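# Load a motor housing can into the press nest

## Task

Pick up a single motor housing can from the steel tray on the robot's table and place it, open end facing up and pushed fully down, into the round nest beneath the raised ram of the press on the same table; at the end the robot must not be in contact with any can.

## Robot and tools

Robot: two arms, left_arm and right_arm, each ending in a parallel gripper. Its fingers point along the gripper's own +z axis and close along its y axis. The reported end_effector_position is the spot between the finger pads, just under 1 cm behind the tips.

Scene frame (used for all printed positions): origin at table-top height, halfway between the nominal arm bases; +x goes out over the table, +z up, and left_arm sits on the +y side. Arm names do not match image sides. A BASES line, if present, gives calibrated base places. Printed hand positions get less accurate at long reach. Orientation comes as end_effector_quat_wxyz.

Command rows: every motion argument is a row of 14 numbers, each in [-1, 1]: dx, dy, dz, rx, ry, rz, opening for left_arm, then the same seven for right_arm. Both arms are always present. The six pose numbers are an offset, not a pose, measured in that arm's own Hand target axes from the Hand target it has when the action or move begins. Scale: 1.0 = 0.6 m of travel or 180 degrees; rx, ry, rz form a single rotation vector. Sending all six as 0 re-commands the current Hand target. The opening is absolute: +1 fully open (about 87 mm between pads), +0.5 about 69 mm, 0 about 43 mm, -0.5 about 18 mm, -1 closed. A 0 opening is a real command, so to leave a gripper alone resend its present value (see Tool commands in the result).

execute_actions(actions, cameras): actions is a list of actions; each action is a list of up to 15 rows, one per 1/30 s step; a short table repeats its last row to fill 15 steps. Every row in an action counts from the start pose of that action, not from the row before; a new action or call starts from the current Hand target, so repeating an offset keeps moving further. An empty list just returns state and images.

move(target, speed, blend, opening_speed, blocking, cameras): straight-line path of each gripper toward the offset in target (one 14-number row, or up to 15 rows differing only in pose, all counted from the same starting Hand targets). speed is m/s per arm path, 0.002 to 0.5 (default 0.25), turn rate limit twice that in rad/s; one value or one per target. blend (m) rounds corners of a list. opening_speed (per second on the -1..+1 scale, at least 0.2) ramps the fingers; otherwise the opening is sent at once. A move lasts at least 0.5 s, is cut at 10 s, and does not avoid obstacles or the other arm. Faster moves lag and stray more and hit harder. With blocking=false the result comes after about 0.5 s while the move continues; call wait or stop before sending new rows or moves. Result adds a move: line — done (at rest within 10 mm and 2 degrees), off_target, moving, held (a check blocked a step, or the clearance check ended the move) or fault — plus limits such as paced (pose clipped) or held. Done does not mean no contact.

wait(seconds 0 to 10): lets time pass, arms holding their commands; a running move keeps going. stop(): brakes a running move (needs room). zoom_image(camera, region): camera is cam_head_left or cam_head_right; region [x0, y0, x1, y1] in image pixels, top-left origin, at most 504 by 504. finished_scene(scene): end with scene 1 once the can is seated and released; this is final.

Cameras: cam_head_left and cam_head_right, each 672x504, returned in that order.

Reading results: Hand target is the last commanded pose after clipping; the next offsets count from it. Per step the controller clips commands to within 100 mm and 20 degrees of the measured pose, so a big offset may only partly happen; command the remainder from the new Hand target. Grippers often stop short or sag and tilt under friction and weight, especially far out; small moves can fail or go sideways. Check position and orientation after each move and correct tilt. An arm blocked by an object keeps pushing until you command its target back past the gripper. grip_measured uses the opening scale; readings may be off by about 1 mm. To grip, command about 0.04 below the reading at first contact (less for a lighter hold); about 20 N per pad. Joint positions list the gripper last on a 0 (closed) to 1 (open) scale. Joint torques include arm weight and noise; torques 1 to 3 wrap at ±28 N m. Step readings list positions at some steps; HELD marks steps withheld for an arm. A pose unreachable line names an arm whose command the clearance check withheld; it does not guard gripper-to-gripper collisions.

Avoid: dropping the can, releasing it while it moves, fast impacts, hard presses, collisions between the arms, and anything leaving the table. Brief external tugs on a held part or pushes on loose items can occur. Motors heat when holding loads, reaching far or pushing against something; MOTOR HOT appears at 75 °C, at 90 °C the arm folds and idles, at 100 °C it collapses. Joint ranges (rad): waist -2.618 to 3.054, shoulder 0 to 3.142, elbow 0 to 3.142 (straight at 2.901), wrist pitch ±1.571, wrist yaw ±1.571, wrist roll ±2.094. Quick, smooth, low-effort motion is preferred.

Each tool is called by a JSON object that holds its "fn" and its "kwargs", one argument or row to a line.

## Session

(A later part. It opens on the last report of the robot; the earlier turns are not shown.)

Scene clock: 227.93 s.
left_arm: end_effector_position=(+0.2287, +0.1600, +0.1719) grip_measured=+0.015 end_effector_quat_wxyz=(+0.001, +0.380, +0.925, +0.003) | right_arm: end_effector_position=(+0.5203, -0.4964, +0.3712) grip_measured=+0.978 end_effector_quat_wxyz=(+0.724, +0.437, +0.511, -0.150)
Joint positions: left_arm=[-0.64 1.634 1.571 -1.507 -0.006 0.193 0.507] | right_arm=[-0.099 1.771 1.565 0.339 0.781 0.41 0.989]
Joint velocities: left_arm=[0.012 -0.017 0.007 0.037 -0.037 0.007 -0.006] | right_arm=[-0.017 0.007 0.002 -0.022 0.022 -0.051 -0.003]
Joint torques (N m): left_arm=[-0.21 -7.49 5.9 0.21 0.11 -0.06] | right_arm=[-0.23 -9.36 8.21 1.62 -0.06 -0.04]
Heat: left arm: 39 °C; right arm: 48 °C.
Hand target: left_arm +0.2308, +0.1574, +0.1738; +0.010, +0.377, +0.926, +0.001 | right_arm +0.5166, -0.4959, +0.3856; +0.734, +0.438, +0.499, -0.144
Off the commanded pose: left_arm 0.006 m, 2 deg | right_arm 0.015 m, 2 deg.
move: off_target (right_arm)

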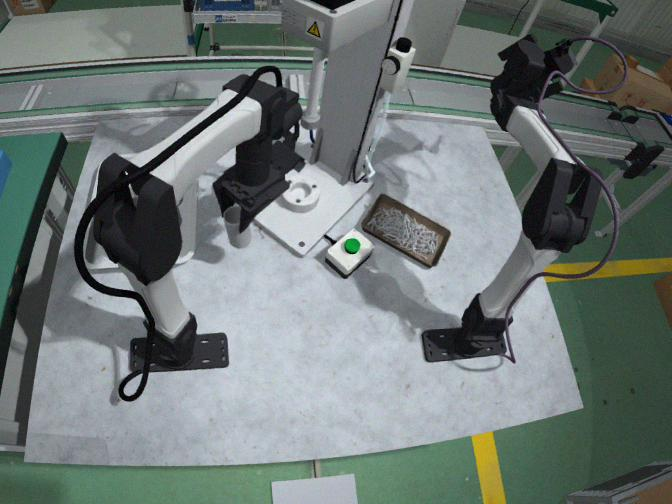

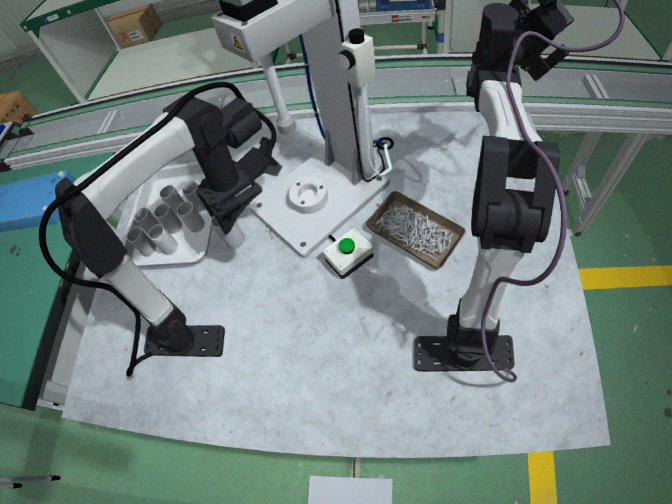

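{"fn": "move", "kwargs": {
  "target": [0,0,0.152,0,0,0,-0.3,0,0,0,0,0,0,1],
  "speed": 0.15
}}

{"fn": "zoom_image", "kwargs": {
  "camera": "cam_head_left",
  "region": [190, 180, 290, 280]
}}

{"fn": "zoom_image", "kwargs": {
  "camera": "cam_head_right",
  "region": [190, 180, 290, 280]
}}

Scene clock: 233.03 s.
left_arm: end_effector_position=(+0.2313, +0.1583, +0.0833) grip_measured=+0.015 end_effector_quat_wxyz=(+0.007, +0.380, +0.925, +0.002) | right_arm: end_effector_position=(+0.5203, -0.4964, +0.3712) grip_measured=+0.978 end_effector_quat_wxyz=(+0.724, +0.437, +0.511, -0.150)
Joint positions: left_arm=[-0.64 1.634 1.22 -1.144 -0.006 0.193 0.507] | right_arm=[-0.099 1.771 1.565 0.339 0.781 0.41 0.989]
Joint velocities: left_arm=[-0.007 -0.002 -0.002 0.007 0.007 0.007 -0.001] | right_arm=[0.007 0.007 -0.007 0.022 0.007 0.007 0.013]
Joint torques (N m): left_arm=[0.16 -7.66 4.64 0.27 0.11 0] | right_arm=[-0.21 -9.36 8.21 1.63 -0.06 -0.04]
Heat: left arm: 39 °C; right arm: 48 °C.
Hand target: left_arm +0.2318, +0.1584, +0.0827; +0.010, +0.377, +0.926, +0.001 | right_arm +0.5166, -0.4959, +0.3856; +0.734, +0.438, +0.499, -0.144
Off the commanded pose: left_arm 0.002 m, 1 deg | right_arm 0.015 m, 2 deg.
move: off_target (right_arm)

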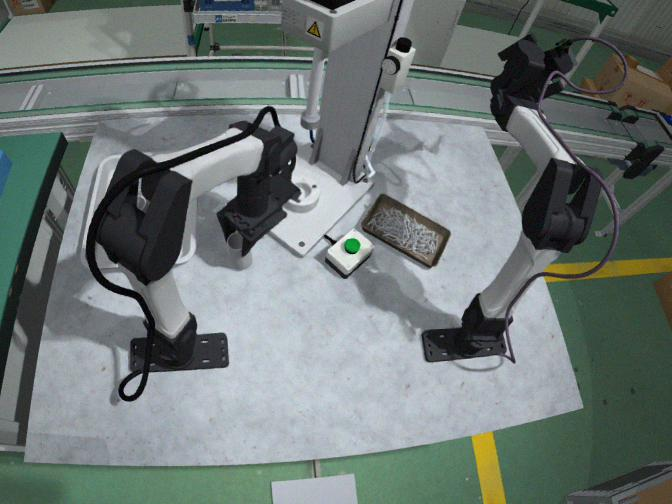

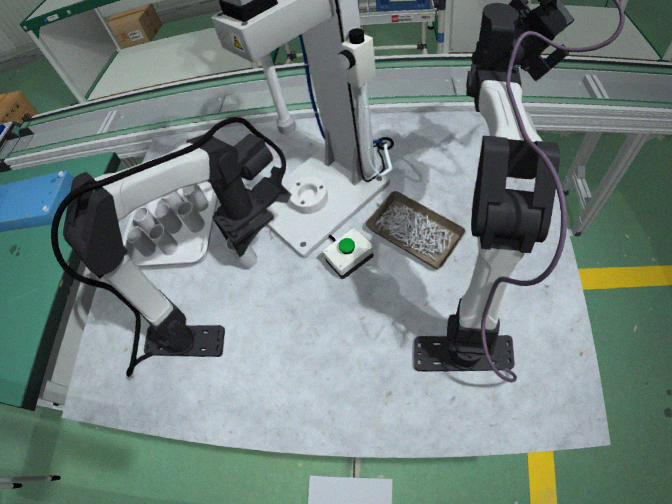

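Scaled by 5.040.

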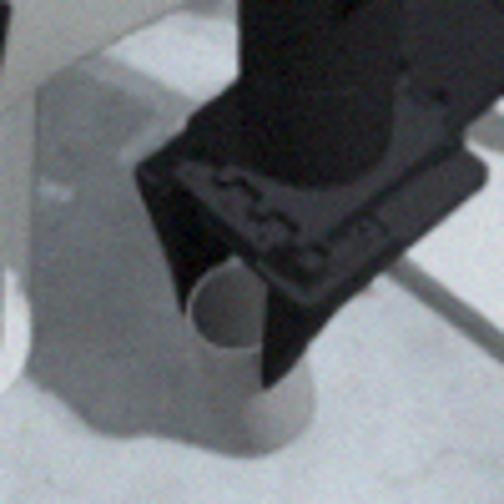

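Scaled by 5.040.

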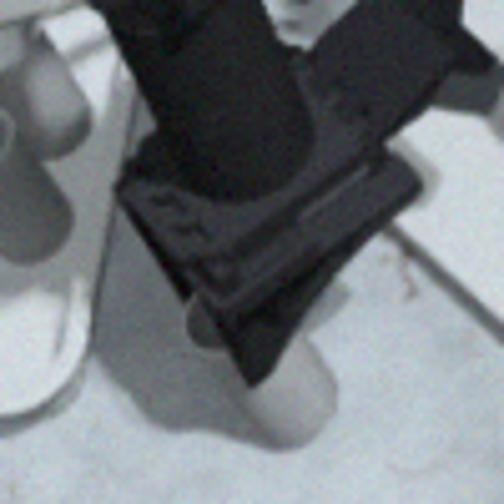

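{"fn": "move", "kwargs": {
  "target": [0,0,0.0115,0,0,0,-0.3,0,0,0,0,0,0,1],
  "speed": 0.04,
  "cameras": []
}}

{"fn": "move", "kwargs": {
  "target": [0,0,0.01,0,0,0,-0.3,0,0,0,0,0,0,1],
  "speed": 0.04
}}

{"fn": "zoom_image", "kwargs": {
  "camera": "cam_head_left",
  "region": [190, 180, 290, 280]
}}

Scene clock: 238.70 s.
left_arm: end_effector_position=(+0.2315, +0.1581, +0.0778) grip_measured=+0.015 end_effector_quat_wxyz=(+0.010, +0.380, +0.925, +0.001) | right_arm: end_effector_position=(+0.5203, -0.4964, +0.3712) grip_measured=+0.978 end_effector_quat_wxyz=(+0.724, +0.437, +0.511, -0.150)
Joint positions: left_arm=[-0.64 1.634 1.198 -1.117 -0.006 0.193 0.507] | right_arm=[-0.099 1.771 1.565 0.339 0.781 0.41 0.989]
Joint velocities: left_arm=[-0.017 -0.007 0.002 -0.022 -0.022 0.022 -0.004] | right_arm=[0.012 0.007 0.002 -0.007 0.022 -0.007 -0.003]
Joint torques (N m): left_arm=[0.35 -7.02 4.68 0.26 0.11 0.02] | right_arm=[-0.23 -9.36 8.21 1.63 -0.06 -0.04]
Heat: left arm: 38 °C; right arm: 48 °C.
Hand target: left_arm +0.2319, +0.1585, +0.0758; +0.010, +0.377, +0.926, +0.001 | right_arm +0.5166, -0.4959, +0.3856; +0.734, +0.438, +0.499, -0.144
Off the commanded pose: left_arm 0.002 m, 0 deg | right_arm 0.015 m, 2 deg.
move: off_target (right_arm)
No camera images: "cameras" was empty.

Scene clock: 239.40 s.
left_arm: end_effector_position=(+0.2312, +0.1584, +0.0745) grip_measured=+0.015 end_effector_quat_wxyz=(+0.010, +0.380, +0.925, +0.001) | right_arm: end_effector_position=(+0.5203, -0.4964, +0.3712) grip_measured=+0.978 end_effector_quat_wxyz=(+0.724, +0.437, +0.511, -0.150)
Joint positions: left_arm=[-0.64 1.634 1.185 -1.103 -0.006 0.193 0.507] | right_arm=[-0.099 1.771 1.565 0.339 0.781 0.41 0.989]
Joint velocities: left_arm=[-0.002 0.007 -0.027 -0.081 -0.022 -0.022 -0.013] | right_arm=[0.007 -0.002 0.007 0.022 0.066 -0.007 0.003]
Joint torques (N m): left_arm=[0.29 -6.58 4.19 0.36 0.11 -0.03] | right_arm=[-0.23 -9.36 8.23 1.63 -0.06 -0.04]
Heat: left arm: 38 °C; right arm: 48 °C.
Hand target: left_arm +0.2319, +0.1586, +0.0697; +0.010, +0.377, +0.926, +0.001 | right_arm +0.5166, -0.4959, +0.3856; +0.734, +0.438, +0.499, -0.144
Off the commanded pose: left_arm 0.005 m, 0 deg | right_arm 0.015 m, 2 deg.
move: off_target (right_arm)

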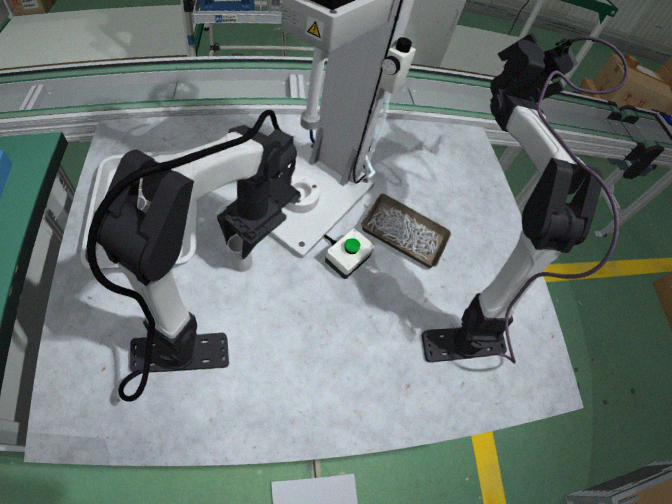

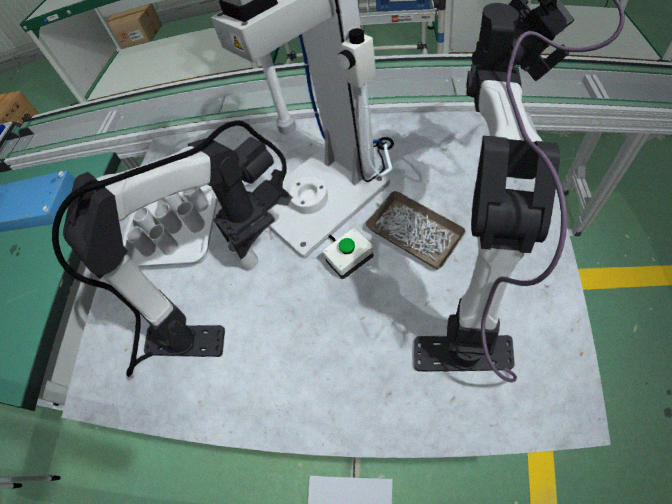

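Scaled by 5.040.

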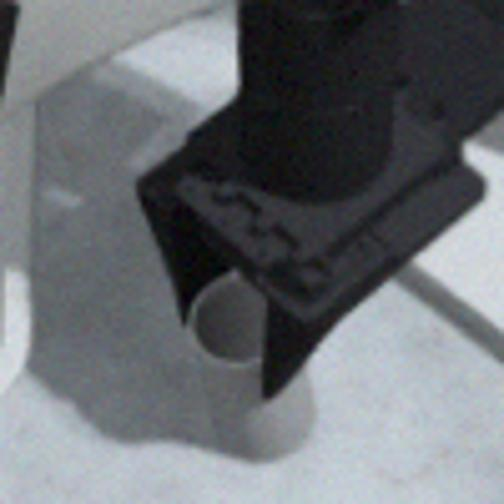

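{"fn": "move", "kwargs": {
  "target": [0,0,0.007,0,0,0,-0.3,0,0,0,0,0,0,1],
  "speed": 0.04,
  "cameras": []
}}

{"fn": "move", "kwargs": {
  "target": [0,0,0.007,0,0,0,-0.3,0,0,0,0,0,0,1],
  "speed": 0.04
}}

{"fn": "zoom_image", "kwargs": {
  "camera": "cam_head_left",
  "region": [190, 180, 290, 280]
}}

Scene clock: 242.93 s.
left_arm: end_effector_position=(+0.2298, +0.1577, +0.0728) grip_measured=+0.008 end_effector_quat_wxyz=(+0.008, +0.380, +0.925, -0.002) | right_arm: end_effector_position=(+0.5203, -0.4964, +0.3712) grip_measured=+0.978 end_effector_quat_wxyz=(+0.724, +0.437, +0.511, -0.150)
Joint positions: left_arm=[-0.64 1.634 1.178 -1.098 0.001 0.193 0.504] | right_arm=[-0.099 1.771 1.565 0.339 0.781 0.41 0.989]
Joint velocities: left_arm=[0.002 0.007 0.012 0.037 -0.066 0.022 0.004] | right_arm=[0.007 0.002 -0.007 -0.037 -0.037 -0.051 -0.003]
Joint torques (N m): left_arm=[0.21 -6.17 3.54 0.5 0.03 0.03] | right_arm=[-0.21 -9.36 8.21 1.63 -0.06 -0.04]
Heat: left arm: 38 °C; right arm: 48 °C.
Hand target: left_arm +0.2320, +0.1587, +0.0655; +0.010, +0.377, +0.926, +0.001 | right_arm +0.5166, -0.4959, +0.3856; +0.734, +0.438, +0.499, -0.144
Off the commanded pose: left_arm 0.008 m, 1 deg | right_arm 0.015 m, 2 deg.
move: off_target (right_arm)
No camera images: "cameras" was empty.

Scene clock: 243.63 s.
left_arm: end_effector_position=(+0.2291, +0.1567, +0.0716) grip_measured=+0.004 end_effector_quat_wxyz=(+0.008, +0.380, +0.925, -0.006) | right_arm: end_effector_position=(+0.5203, -0.4964, +0.3712) grip_measured=+0.978 end_effector_quat_wxyz=(+0.724, +0.437, +0.511, -0.150)
Joint positions: left_arm=[-0.64 1.634 1.174 -1.092 0.008 0.192 0.502] | right_arm=[-0.099 1.771 1.565 0.339 0.781 0.41 0.989]
Joint velocities: left_arm=[0.002 -0.002 -0.002 0.037 -0.022 -0.007 -0.006] | right_arm=[-0.012 0.017 0.007 -0.007 -0.022 -0.066 -0.013]
Joint torques (N m): left_arm=[0.36 -5.94 2.92 0.64 -0.02 0.01] | right_arm=[-0.23 -9.36 8.21 1.63 -0.06 -0.04]
Heat: left arm: 38 °C; right arm: 48 °C.
Hand target: left_arm +0.2320, +0.1587, +0.0613; +0.010, +0.377, +0.926, +0.001 | right_arm +0.5166, -0.4959, +0.3856; +0.734, +0.438, +0.499, -0.144
Off the commanded pose: left_arm 0.011 m, 1 deg | right_arm 0.015 m, 2 deg.
move: off_target (left_arm, right_arm)

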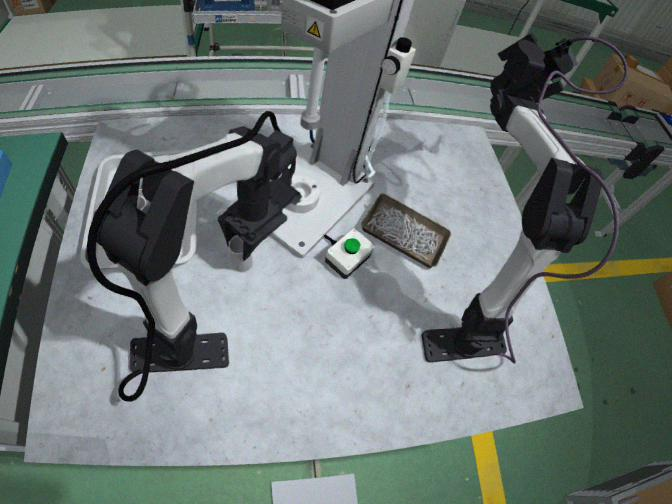

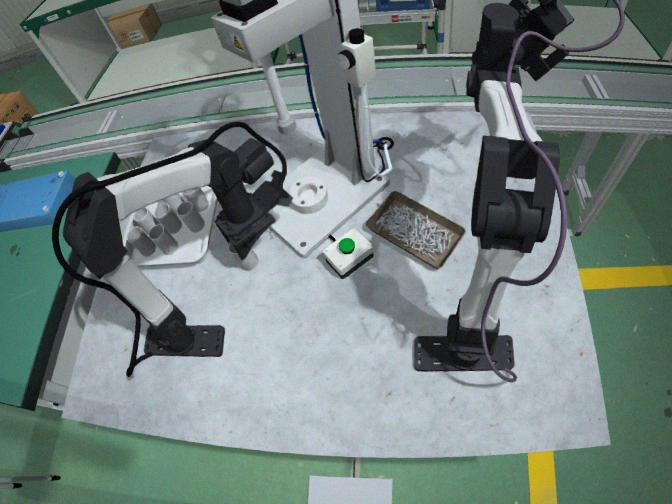

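Scaled by 5.040.

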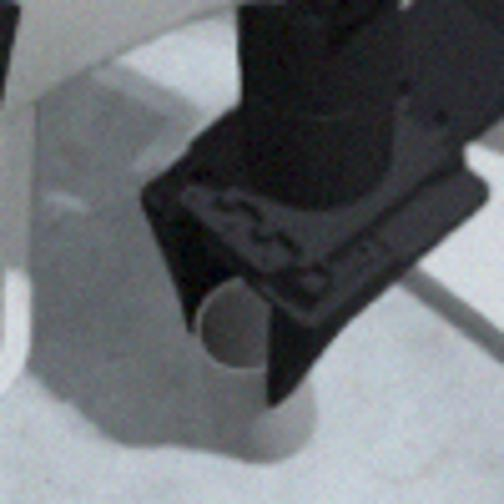

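{"fn": "move", "kwargs": {
  "target": [0,0,-0.017,0,0,0,-0.3,0,0,0,0,0,0,1],
  "speed": 0.04,
  "cameras": []
}}

{"fn": "move", "kwargs": {
  "target": [0,0,0,0,0,0,0.6,0,0,0,0,0,0,1],
  "opening_speed": 0.6
}}

{"fn": "zoom_image", "kwargs": {
  "camera": "cam_head_left",
  "region": [190, 180, 290, 280]
}}

Scene clock: 247.37 s.
left_arm: end_effector_position=(+0.2287, +0.1569, +0.0717) grip_measured=+0.004 end_effector_quat_wxyz=(+0.007, +0.380, +0.925, -0.006) | right_arm: end_effector_position=(+0.5203, -0.4964, +0.3712) grip_measured=+0.978 end_effector_quat_wxyz=(+0.724, +0.437, +0.511, -0.150)
Joint positions: left_arm=[-0.64 1.634 1.174 -1.094 0.008 0.192 0.502] | right_arm=[-0.099 1.771 1.565 0.339 0.781 0.41 0.989]
Joint velocities: left_arm=[-0.017 0.007 0.002 0.037 0.007 -0.051 -0.006] | right_arm=[-0.002 -0.017 -0.007 0.022 0.007 0.022 0.003]
Joint torques (N m): left_arm=[0.39 -6.72 5.46 0.22 -0.04 0] | right_arm=[-0.23 -9.35 8.2 1.63 -0.06 -0.04]
Heat: left arm: 38 °C; right arm: 48 °C.
Hand target: left_arm +0.2318, +0.1586, +0.0715; +0.010, +0.377, +0.926, +0.001 | right_arm +0.5166, -0.4959, +0.3856; +0.734, +0.438, +0.499, -0.144
Off the commanded pose: left_arm 0.004 m, 1 deg | right_arm 0.015 m, 2 deg.
move: off_target (right_arm)
No camera images: "cameras" was empty.

Scene clock: 249.07 s.
left_arm: end_effector_position=(+0.2292, +0.1576, +0.0717) grip_measured=+0.600 end_effector_quat_wxyz=(+0.008, +0.380, +0.925, -0.003) | right_arm: end_effector_position=(+0.5203, -0.4964, +0.3712) grip_measured=+0.978 end_effector_quat_wxyz=(+0.724, +0.437, +0.511, -0.150)
Joint positions: left_arm=[-0.64 1.634 1.174 -1.094 0.003 0.192 0.8] | right_arm=[-0.099 1.771 1.565 0.339 0.781 0.41 0.989]
Joint velocities: left_arm=[0.002 0.002 0.002 0.007 -0.022 0.022 -0.008] | right_arm=[0.012 -0.007 -0.022 0.095 -0.007 -0.022 -0.003]
Joint torques (N m): left_arm=[0.32 -6.74 5.67 0.21 0.03 0] | right_arm=[-0.23 -9.36 8.21 1.63 -0.06 -0.04]
Heat: left arm: 38 °C; right arm: 48 °C.
Hand target: left_arm +0.2319, +0.1586, +0.0715; +0.010, +0.377, +0.926, +0.001 | right_arm +0.5166, -0.4959, +0.3856; +0.734, +0.438, +0.499, -0.144
Off the commanded pose: left_arm 0.003 m, 1 deg | right_arm 0.015 m, 2 deg.
move: off_target (right_arm)

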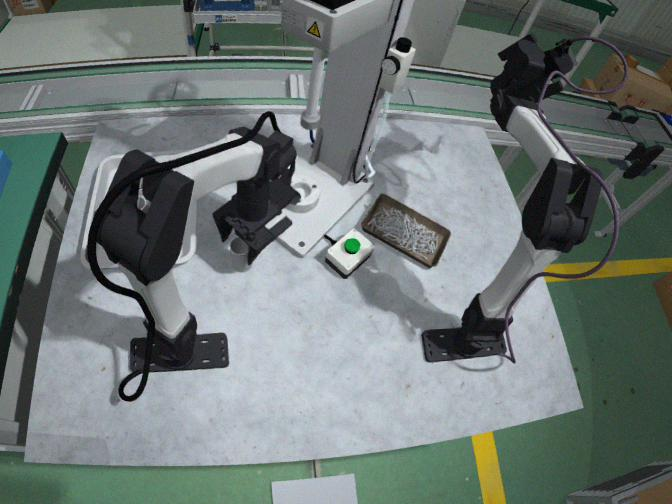

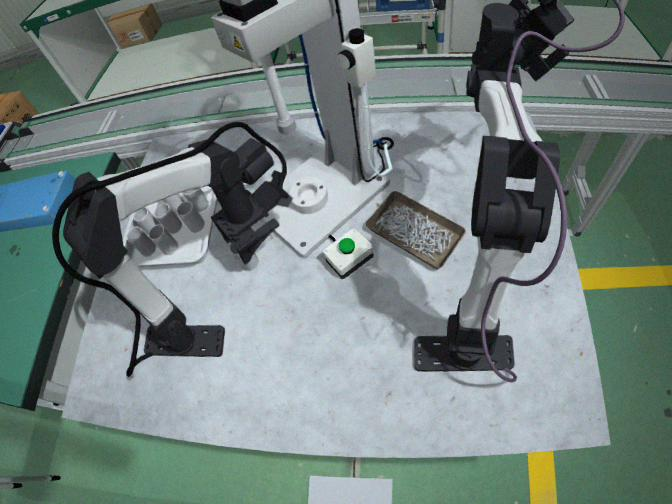

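Scaled by 5.040.

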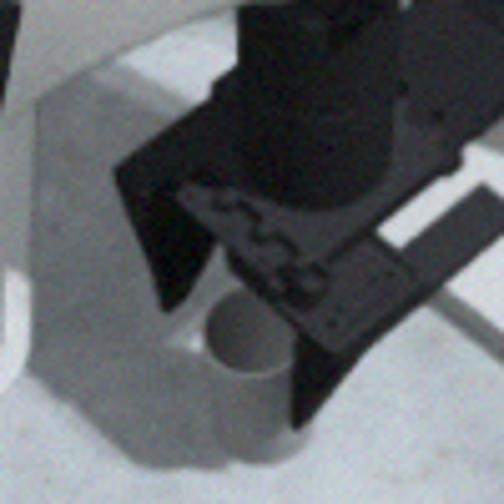

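{"fn": "move", "kwargs": {
  "target": [0,0,-0.15,0,0,-0.056,0.6,0,0,0,0,0,0,1],
  "cameras": []
}}

{"fn": "move", "kwargs": {
  "target": [0.18,0,0,0,-0.25,0,0.6,0,0,0,0,0,0,1]
}}

{"fn": "zoom_image", "kwargs": {
  "camera": "cam_head_left",
  "region": [190, 180, 290, 280]
}}

{"fn": "zoom_image", "kwargs": {
  "camera": "cam_head_right",
  "region": [190, 180, 290, 280]
}}

Scene clock: 256.30 s.
left_arm: end_effector_position=(+0.2284, +0.1557, +0.1542) grip_measured=+0.600 end_effector_quat_wxyz=(+0.001, +0.302, +0.953, -0.002) | right_arm: end_effector_position=(+0.5203, -0.4964, +0.3712) grip_measured=+0.978 end_effector_quat_wxyz=(+0.724, +0.437, +0.511, -0.150)
Joint positions: left_arm=[-0.624 1.634 1.5 -1.435 0.003 0.043 0.8] | right_arm=[-0.099 1.771 1.565 0.339 0.781 0.41 0.989]
Joint velocities: left_arm=[0.017 -0.002 0.002 -0.037 0.007 -0.037 -0.008] | right_arm=[0.007 -0.002 -0.022 -0.022 0.037 -0.022 -0.013]
Joint torques (N m): left_arm=[0.68 -8.09 7.05 0.01 0 -0.06] | right_arm=[-0.23 -9.35 8.21 1.63 -0.06 -0.04]
Heat: left arm: 38 °C; right arm: 48 °C.
Hand target: left_arm +0.2311, +0.1575, +0.1616; +0.010, +0.294, +0.956, +0.001 | right_arm +0.5166, -0.4959, +0.3856; +0.734, +0.438, +0.499, -0.144
Off the commanded pose: left_arm 0.008 m, 1 deg | right_arm 0.015 m, 2 deg.
move: off_target (right_arm)
No camera images: "cameras" was empty.

Scene clock: 258.83 s.
left_arm: end_effector_position=(+0.1410, +0.2213, +0.1702) grip_measured=+0.600 end_effector_quat_wxyz=(+0.378, +0.274, +0.878, -0.108) | right_arm: end_effector_position=(+0.5203, -0.4964, +0.3712) grip_measured=+0.978 end_effector_quat_wxyz=(+0.724, +0.437, +0.511, -0.150)
Joint positions: left_arm=[-0.393 0.448 0.824 -1.154 0.173 0.191 0.8] | right_arm=[-0.099 1.771 1.565 0.339 0.781 0.41 0.989]
Joint velocities: left_arm=[0.007 -0.007 -0.012 -0.007 -0.022 0.037 0.011] | right_arm=[0.007 -0.012 -0.002 -0.081 -0.154 -0.007 0.008]
Joint torques (N m): left_arm=[0.7 1.74 4.62 1.3 0.26 0.11] | right_arm=[-0.23 -9.36 8.21 1.63 -0.06 -0.04]
Heat: left arm: 38 °C; right arm: 48 °C.
Hand target: left_arm +0.1405, +0.2210, +0.1675; +0.376, +0.277, +0.878, -0.110 | right_arm +0.5166, -0.4959, +0.3856; +0.734, +0.438, +0.499, -0.144
Off the commanded pose: left_arm 0.011 m, 1 deg | right_arm 0.015 m, 2 deg.
move: off_target (left_arm, right_arm)

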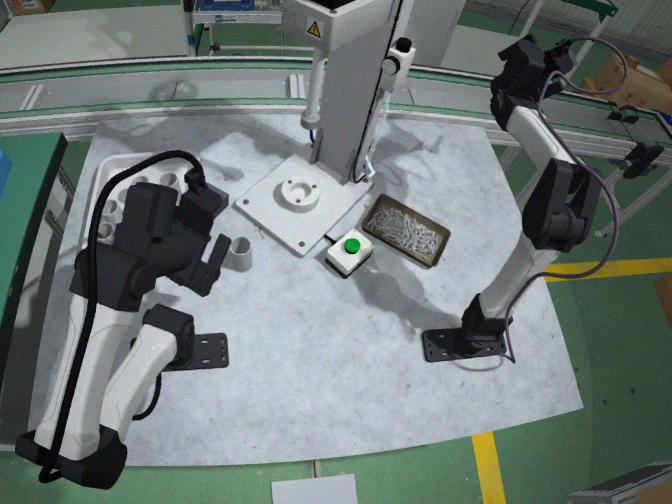

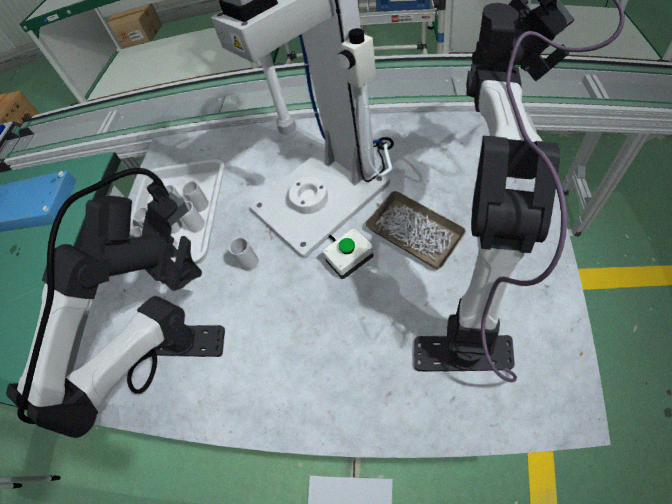

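Scaled by 5.040.

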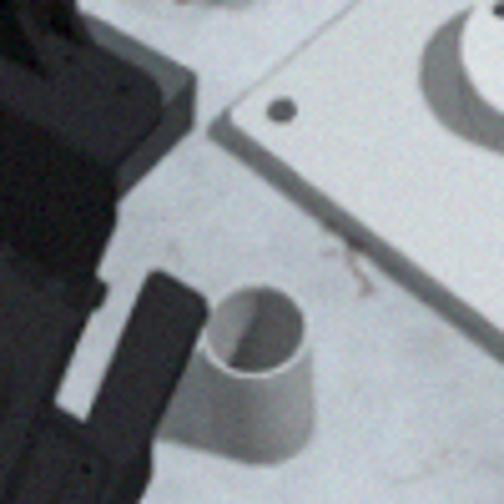

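Scaled by 5.040.

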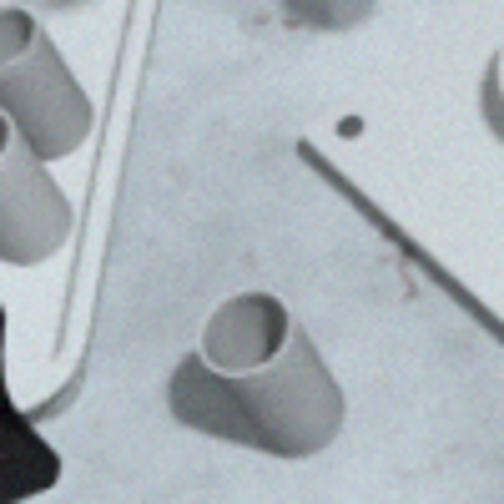

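{"fn": "move", "kwargs": {
  "target": [0.002,-0.004,0.15,0,0,0,0.6,0,0,0,0,0,0,1],
  "speed": 0.15
}}

{"fn": "zoom_image", "kwargs": {
  "camera": "cam_head_left",
  "region": [190, 180, 290, 280]
}}

{"fn": "zoom_image", "kwargs": {
  "camera": "cam_head_right",
  "region": [190, 180, 290, 280]
}}

Scene clock: 269.17 s.
left_arm: end_effector_position=(+0.1901, +0.1844, +0.1065) grip_measured=+0.600 end_effector_quat_wxyz=(+0.376, +0.279, +0.876, -0.115) | right_arm: end_effector_position=(+0.5203, -0.4964, +0.3712) grip_measured=+0.978 end_effector_quat_wxyz=(+0.724, +0.437, +0.511, -0.150)
Joint positions: left_arm=[-0.548 0.588 0.544 -0.722 0.079 0.087 0.8] | right_arm=[-0.099 1.771 1.565 0.339 0.781 0.41 0.989]
Joint velocities: left_arm=[0.002 0.002 -0.012 0.051 0.007 0.007 0.002] | right_arm=[0.002 -0.022 -0.017 -0.051 -0.066 -0.007 -0.003]
Joint torques (N m): left_arm=[-0.62 1.16 5.37 1.49 0.02 -0.1] | right_arm=[-0.23 -9.35 8.21 1.62 -0.06 -0.04]
Heat: left arm: 38 °C; right arm: 48 °C.
Hand target: left_arm +0.1916, +0.1835, +0.1030; +0.375, +0.276, +0.878, -0.113 | right_arm +0.5166, -0.4959, +0.3856; +0.734, +0.438, +0.499, -0.144
Off the commanded pose: left_arm 0.003 m, 1 deg | right_arm 0.015 m, 2 deg.
move: off_target (right_arm)

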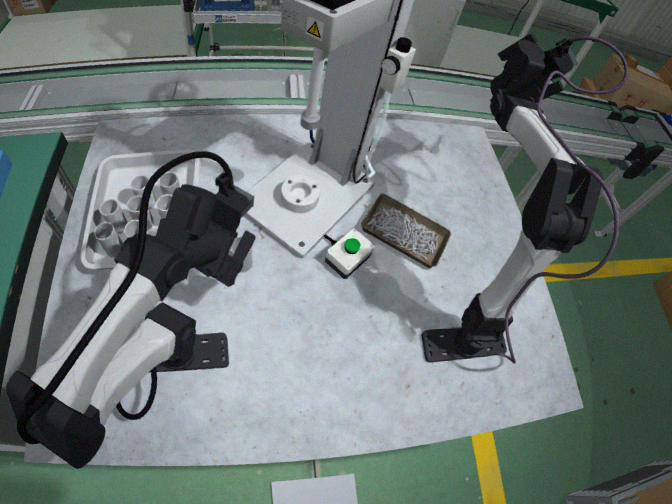

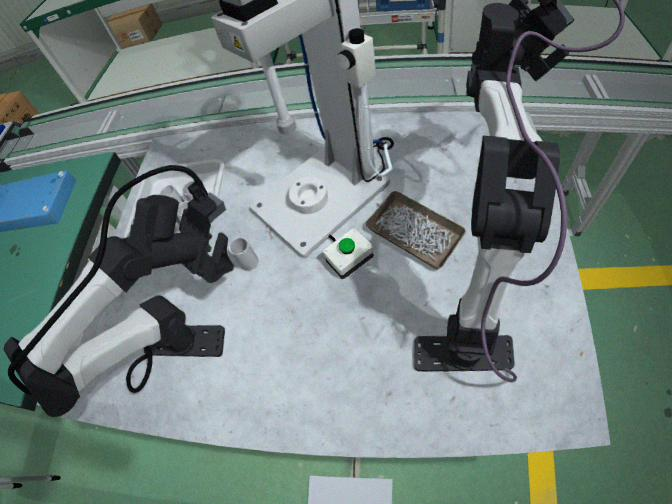

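Scaled by 5.040.

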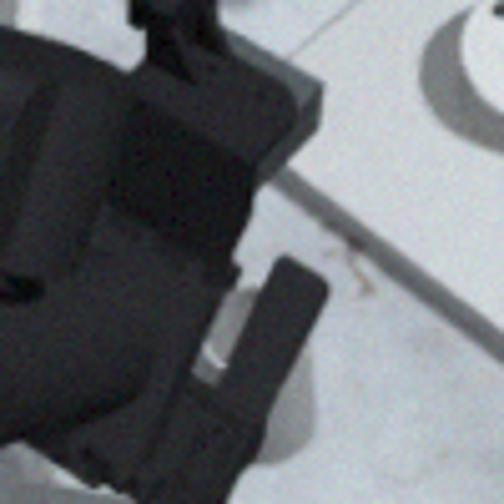

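Scaled by 5.040.

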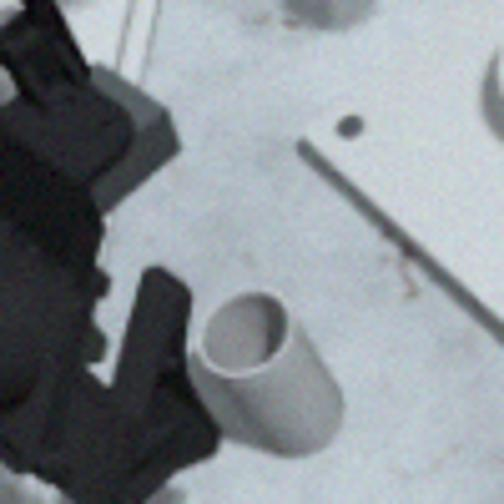

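{"fn": "move", "kwargs": {
  "target": [0,0,0.118,0,0,0,0.6,0,0,0,0,0,0,1],
  "speed": 0.08
}}

{"fn": "zoom_image", "kwargs": {
  "camera": "cam_head_left",
  "region": [190, 180, 290, 280]
}}

{"fn": "zoom_image", "kwargs": {
  "camera": "cam_head_right",
  "region": [190, 180, 290, 280]
}}

Scene clock: 278.93 s.
left_arm: end_effector_position=(+0.2337, +0.1558, +0.0556) grip_measured=+0.600 end_effector_quat_wxyz=(+0.375, +0.279, +0.877, -0.115) | right_arm: end_effector_position=(+0.5203, -0.4964, +0.3712) grip_measured=+0.978 end_effector_quat_wxyz=(+0.724, +0.437, +0.511, -0.150)
Joint positions: left_arm=[-0.576 0.898 0.412 -0.28 0.06 0.067 0.8] | right_arm=[-0.099 1.771 1.565 0.339 0.781 0.41 0.989]
Joint velocities: left_arm=[-0.002 0.017 -0.002 0.066 -0.007 0.007 0.002] | right_arm=[0.012 -0.007 0.002 -0.022 -0.037 -0.051 0.013]
Joint torques (N m): left_arm=[-0.59 -0.98 5.41 1.52 0.05 -0.08] | right_arm=[-0.23 -9.36 8.21 1.63 -0.06 -0.04]
Heat: left arm: 38 °C; right arm: 48 °C.
Hand target: left_arm +0.2339, +0.1552, +0.0523; +0.375, +0.276, +0.878, -0.114 | right_arm +0.5166, -0.4959, +0.3856; +0.734, +0.438, +0.499, -0.144
Off the commanded pose: left_arm 0.002 m, 0 deg | right_arm 0.015 m, 2 deg.
move: off_target (right_arm)

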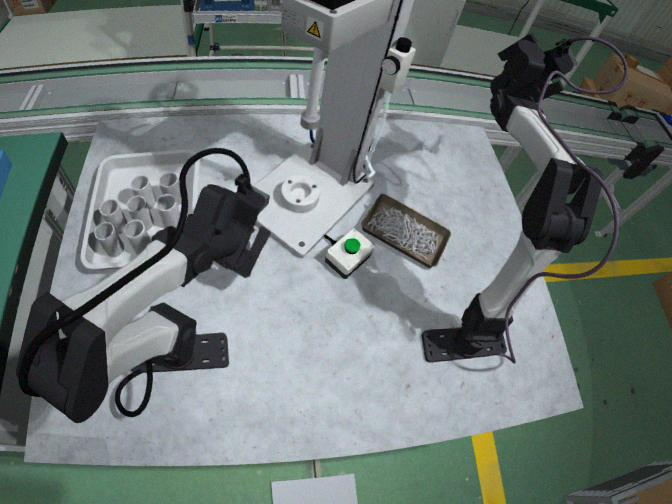

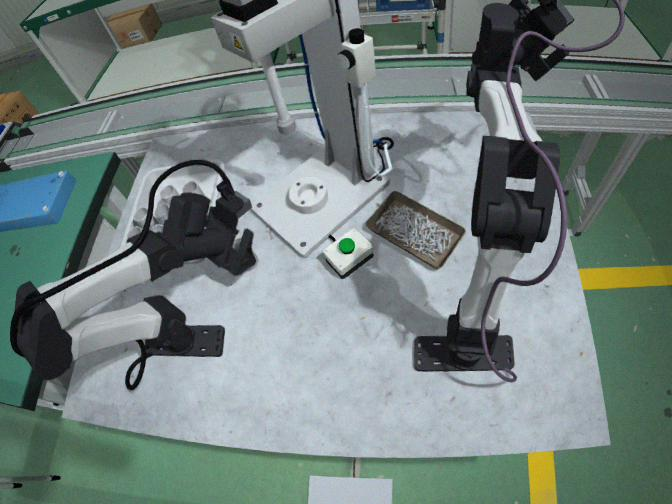

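Scaled by 5.040.

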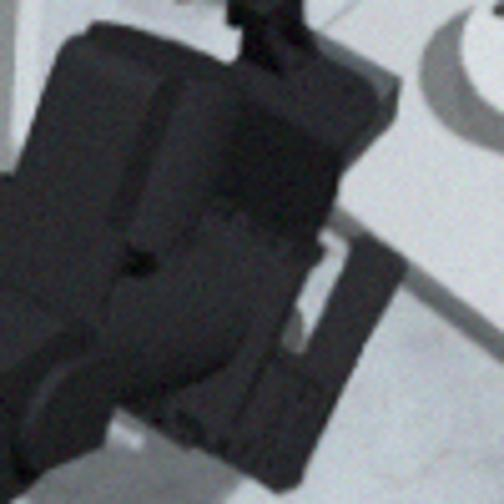

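Scaled by 5.040.

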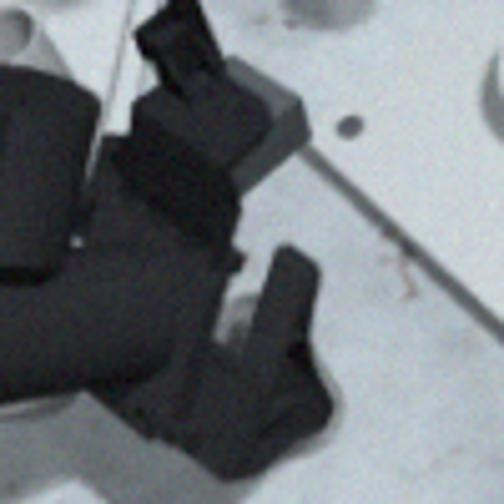

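Can appears between the fingers. Close slowly.

{"fn": "move", "kwargs": {
  "target": [0,0,0,0,0,0,-0.3,0,0,0,0,0,0,1],
  "opening_speed": 0.3
}}

{"fn": "zoom_image", "kwargs": {
  "camera": "cam_head_left",
  "region": [190, 180, 290, 280]
}}

{"fn": "zoom_image", "kwargs": {
  "camera": "cam_head_right",
  "region": [190, 180, 290, 280]
}}

Scene clock: 284.43 s.
left_arm: end_effector_position=(+0.2336, +0.1554, +0.0556) grip_measured=+0.005 end_effector_quat_wxyz=(+0.375, +0.278, +0.877, -0.116) | right_arm: end_effector_position=(+0.5203, -0.4964, +0.3712) grip_measured=+0.978 end_effector_quat_wxyz=(+0.724, +0.437, +0.511, -0.150)
Joint positions: left_arm=[-0.577 0.898 0.412 -0.28 0.06 0.064 0.503] | right_arm=[-0.099 1.771 1.565 0.339 0.781 0.41 0.989]
Joint velocities: left_arm=[-0.002 -0.007 -0.002 -0.051 0.051 -0.022 -0.009] | right_arm=[-0.002 0.007 0.017 -0.022 0.037 0.007 -0.029]
Joint torques (N m): left_arm=[-0.46 -0.95 5.52 1.54 0 -0.03] | right_arm=[-0.21 -9.36 8.21 1.63 -0.06 -0.04]
Heat: left arm: 38 °C; right arm: 48 °C.
Hand target: left_arm +0.2339, +0.1552, +0.0523; +0.375, +0.276, +0.878, -0.114 | right_arm +0.5166, -0.4959, +0.3856; +0.734, +0.438, +0.499, -0.144
Off the commanded pose: left_arm 0.003 m, 0 deg | right_arm 0.015 m, 2 deg.
move: off_target (right_arm)

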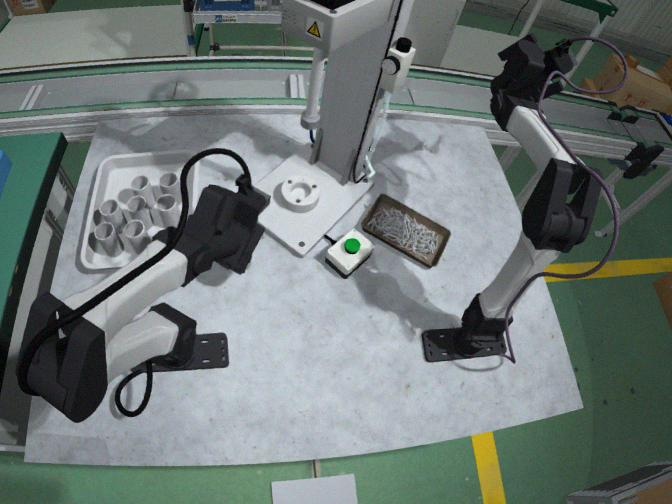

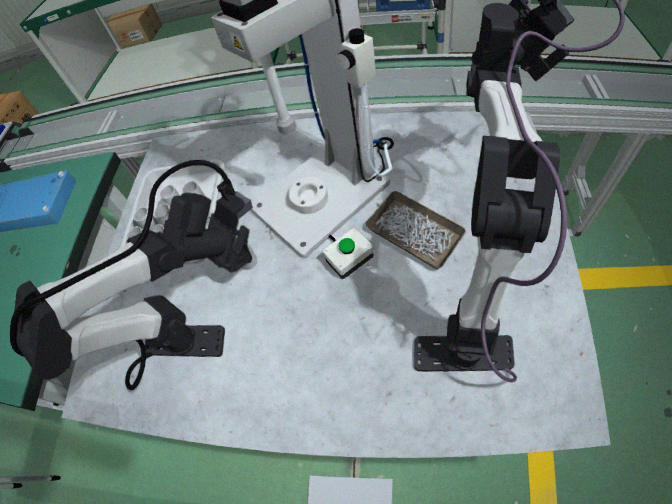

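Scaled by 5.040.

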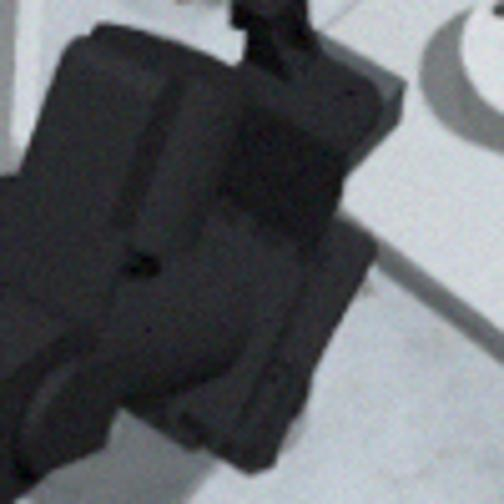

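Scaled by 5.040.

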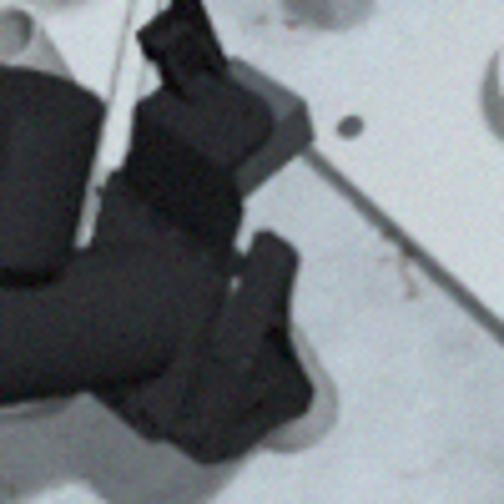

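{"fn": "move", "kwargs": {
  "target": [-0.086,0,-0.083,0,0,0,-0.3,0,0,0,0,0,0,1],
  "speed": 0.1
}}

{"fn": "zoom_image", "kwargs": {
  "camera": "cam_head_left",
  "region": [190, 150, 330, 290]
}}

{"fn": "zoom_image", "kwargs": {
  "camera": "cam_head_right",
  "region": [190, 150, 330, 290]
}}

Scene clock: 291.30 s.
left_arm: end_effector_position=(+0.2271, +0.1581, +0.1059) grip_measured=+0.005 end_effector_quat_wxyz=(+0.350, +0.281, +0.887, -0.110) | right_arm: end_effector_position=(+0.5203, -0.4964, +0.3712) grip_measured=+0.978 end_effector_quat_wxyz=(+0.724, +0.437, +0.511, -0.150)
Joint positions: left_arm=[-0.584 0.883 0.64 -0.578 0.054 0.061 0.503] | right_arm=[-0.099 1.771 1.565 0.339 0.781 0.41 0.989]
Joint velocities: left_arm=[0.007 -0.002 0.012 -0.022 -0.037 -0.037 -0.006] | right_arm=[-0.007 0.002 -0.002 -0.022 0.022 -0.037 -0.008]
Joint torques (N m): left_arm=[-0.64 -3.19 9.22 1.32 0.01 -0.07] | right_arm=[-0.23 -9.35 8.21 1.63 -0.06 -0.04]
Heat: left arm: 38 °C; right arm: 48 °C.
Hand target: left_arm +0.2340, +0.1535, +0.1241; +0.375, +0.275, +0.878, -0.114 | right_arm +0.5166, -0.4959, +0.3856; +0.734, +0.438, +0.499, -0.144
Off the commanded pose: left_arm 0.019 m, 3 deg | right_arm 0.015 m, 2 deg.
move: off_target (left_arm, right_arm)

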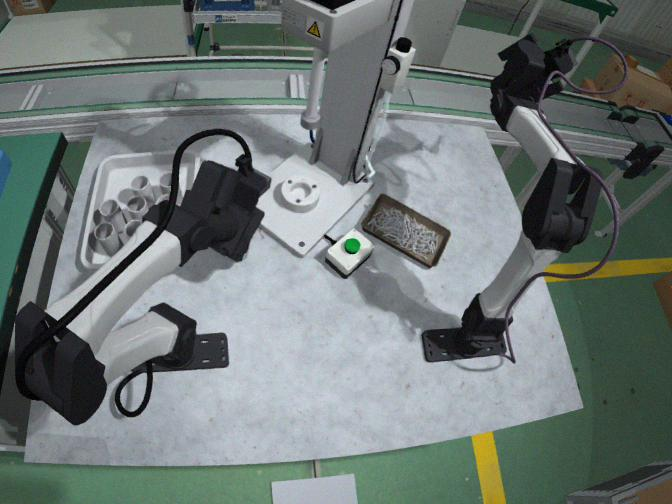

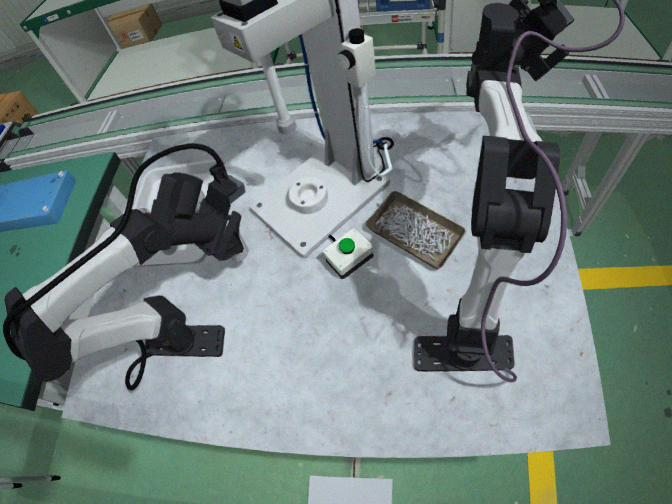

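Scaled by 3.600.

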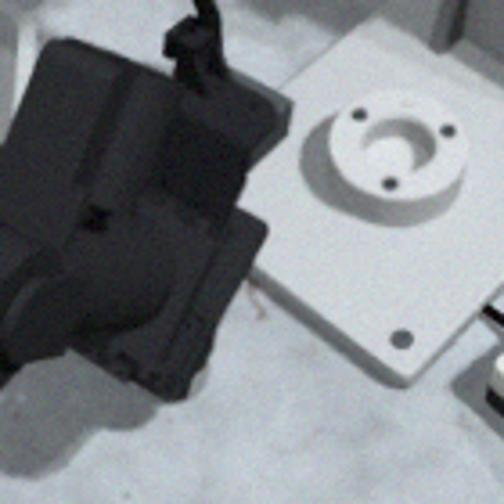

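Scaled by 3.600.

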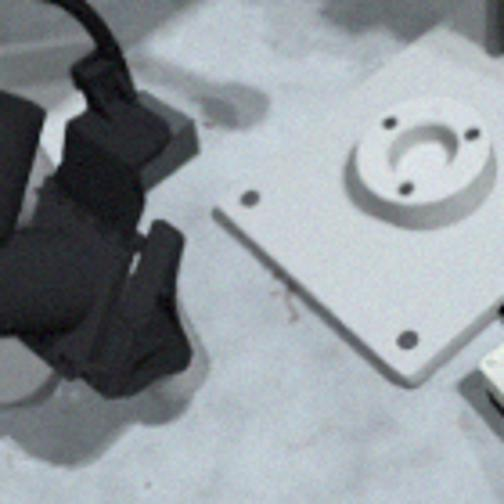

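{"fn": "move", "kwargs": {
  "target": [-0.166,0.0125,0.183,0,0,0,-0.3,0,0,0,0,0,0,1],
  "speed": 0.12
}}

{"fn": "zoom_image", "kwargs": {
  "camera": "cam_head_left",
  "region": [210, 110, 350, 250]
}}

{"fn": "zoom_image", "kwargs": {
  "camera": "cam_head_right",
  "region": [210, 110, 350, 250]
}}

Scene clock: 298.27 s.
left_arm: end_effector_position=(+0.3460, +0.0856, +0.0995) grip_measured=+0.005 end_effector_quat_wxyz=(+0.347, +0.281, +0.888, -0.109) | right_arm: end_effector_position=(+0.5203, -0.4964, +0.3712) grip_measured=+0.978 end_effector_quat_wxyz=(+0.724, +0.437, +0.511, -0.150)
Joint positions: left_arm=[-0.592 1.502 0.999 -0.326 0.049 0.055 0.503] | right_arm=[-0.099 1.771 1.565 0.339 0.781 0.41 0.989]
Joint velocities: left_arm=[-0.002 0.007 -0.012 -0.037 -0.037 0.095 -0.004] | right_arm=[-0.002 -0.002 -0.002 0.022 -0.051 -0.095 -0.003]
Joint torques (N m): left_arm=[-0.53 -6.23 9.26 1.55 0.04 -0.07] | right_arm=[-0.23 -9.36 8.21 1.63 -0.06 -0.04]
Heat: left arm: 41 °C; right arm: 48 °C.
Hand target: left_arm +0.3607, +0.0751, +0.1155; +0.374, +0.276, +0.878, -0.114 | right_arm +0.5166, -0.4959, +0.3856; +0.734, +0.438, +0.499, -0.144
Off the commanded pose: left_arm 0.027 m, 4 deg | right_arm 0.015 m, 2 deg.
move: off_target (left_arm, right_arm)

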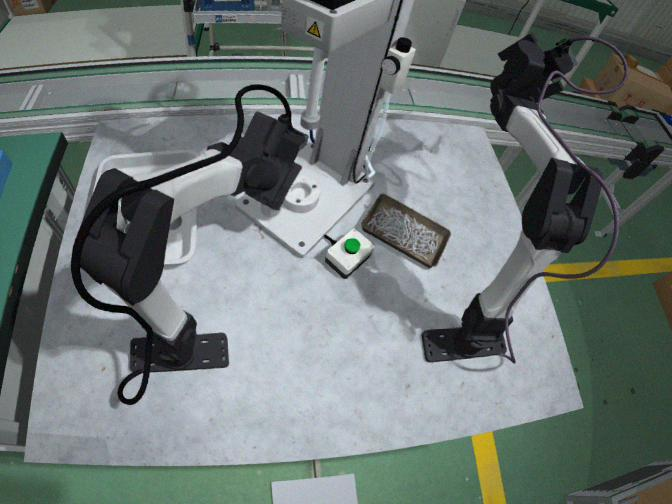

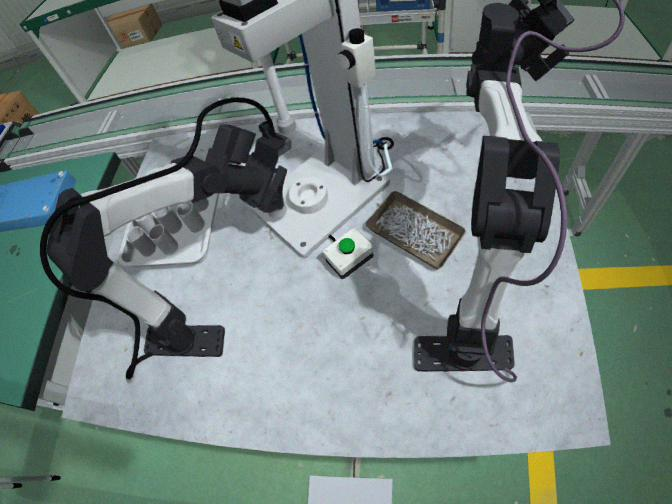

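Scaled by 3.600.

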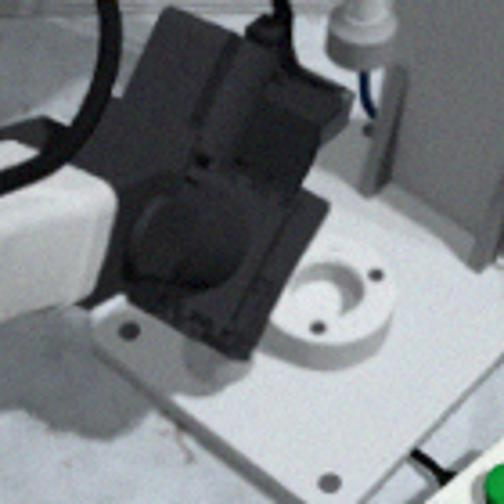

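Scaled by 3.600.

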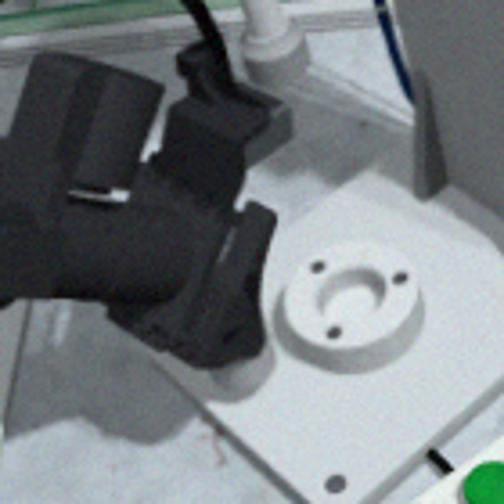

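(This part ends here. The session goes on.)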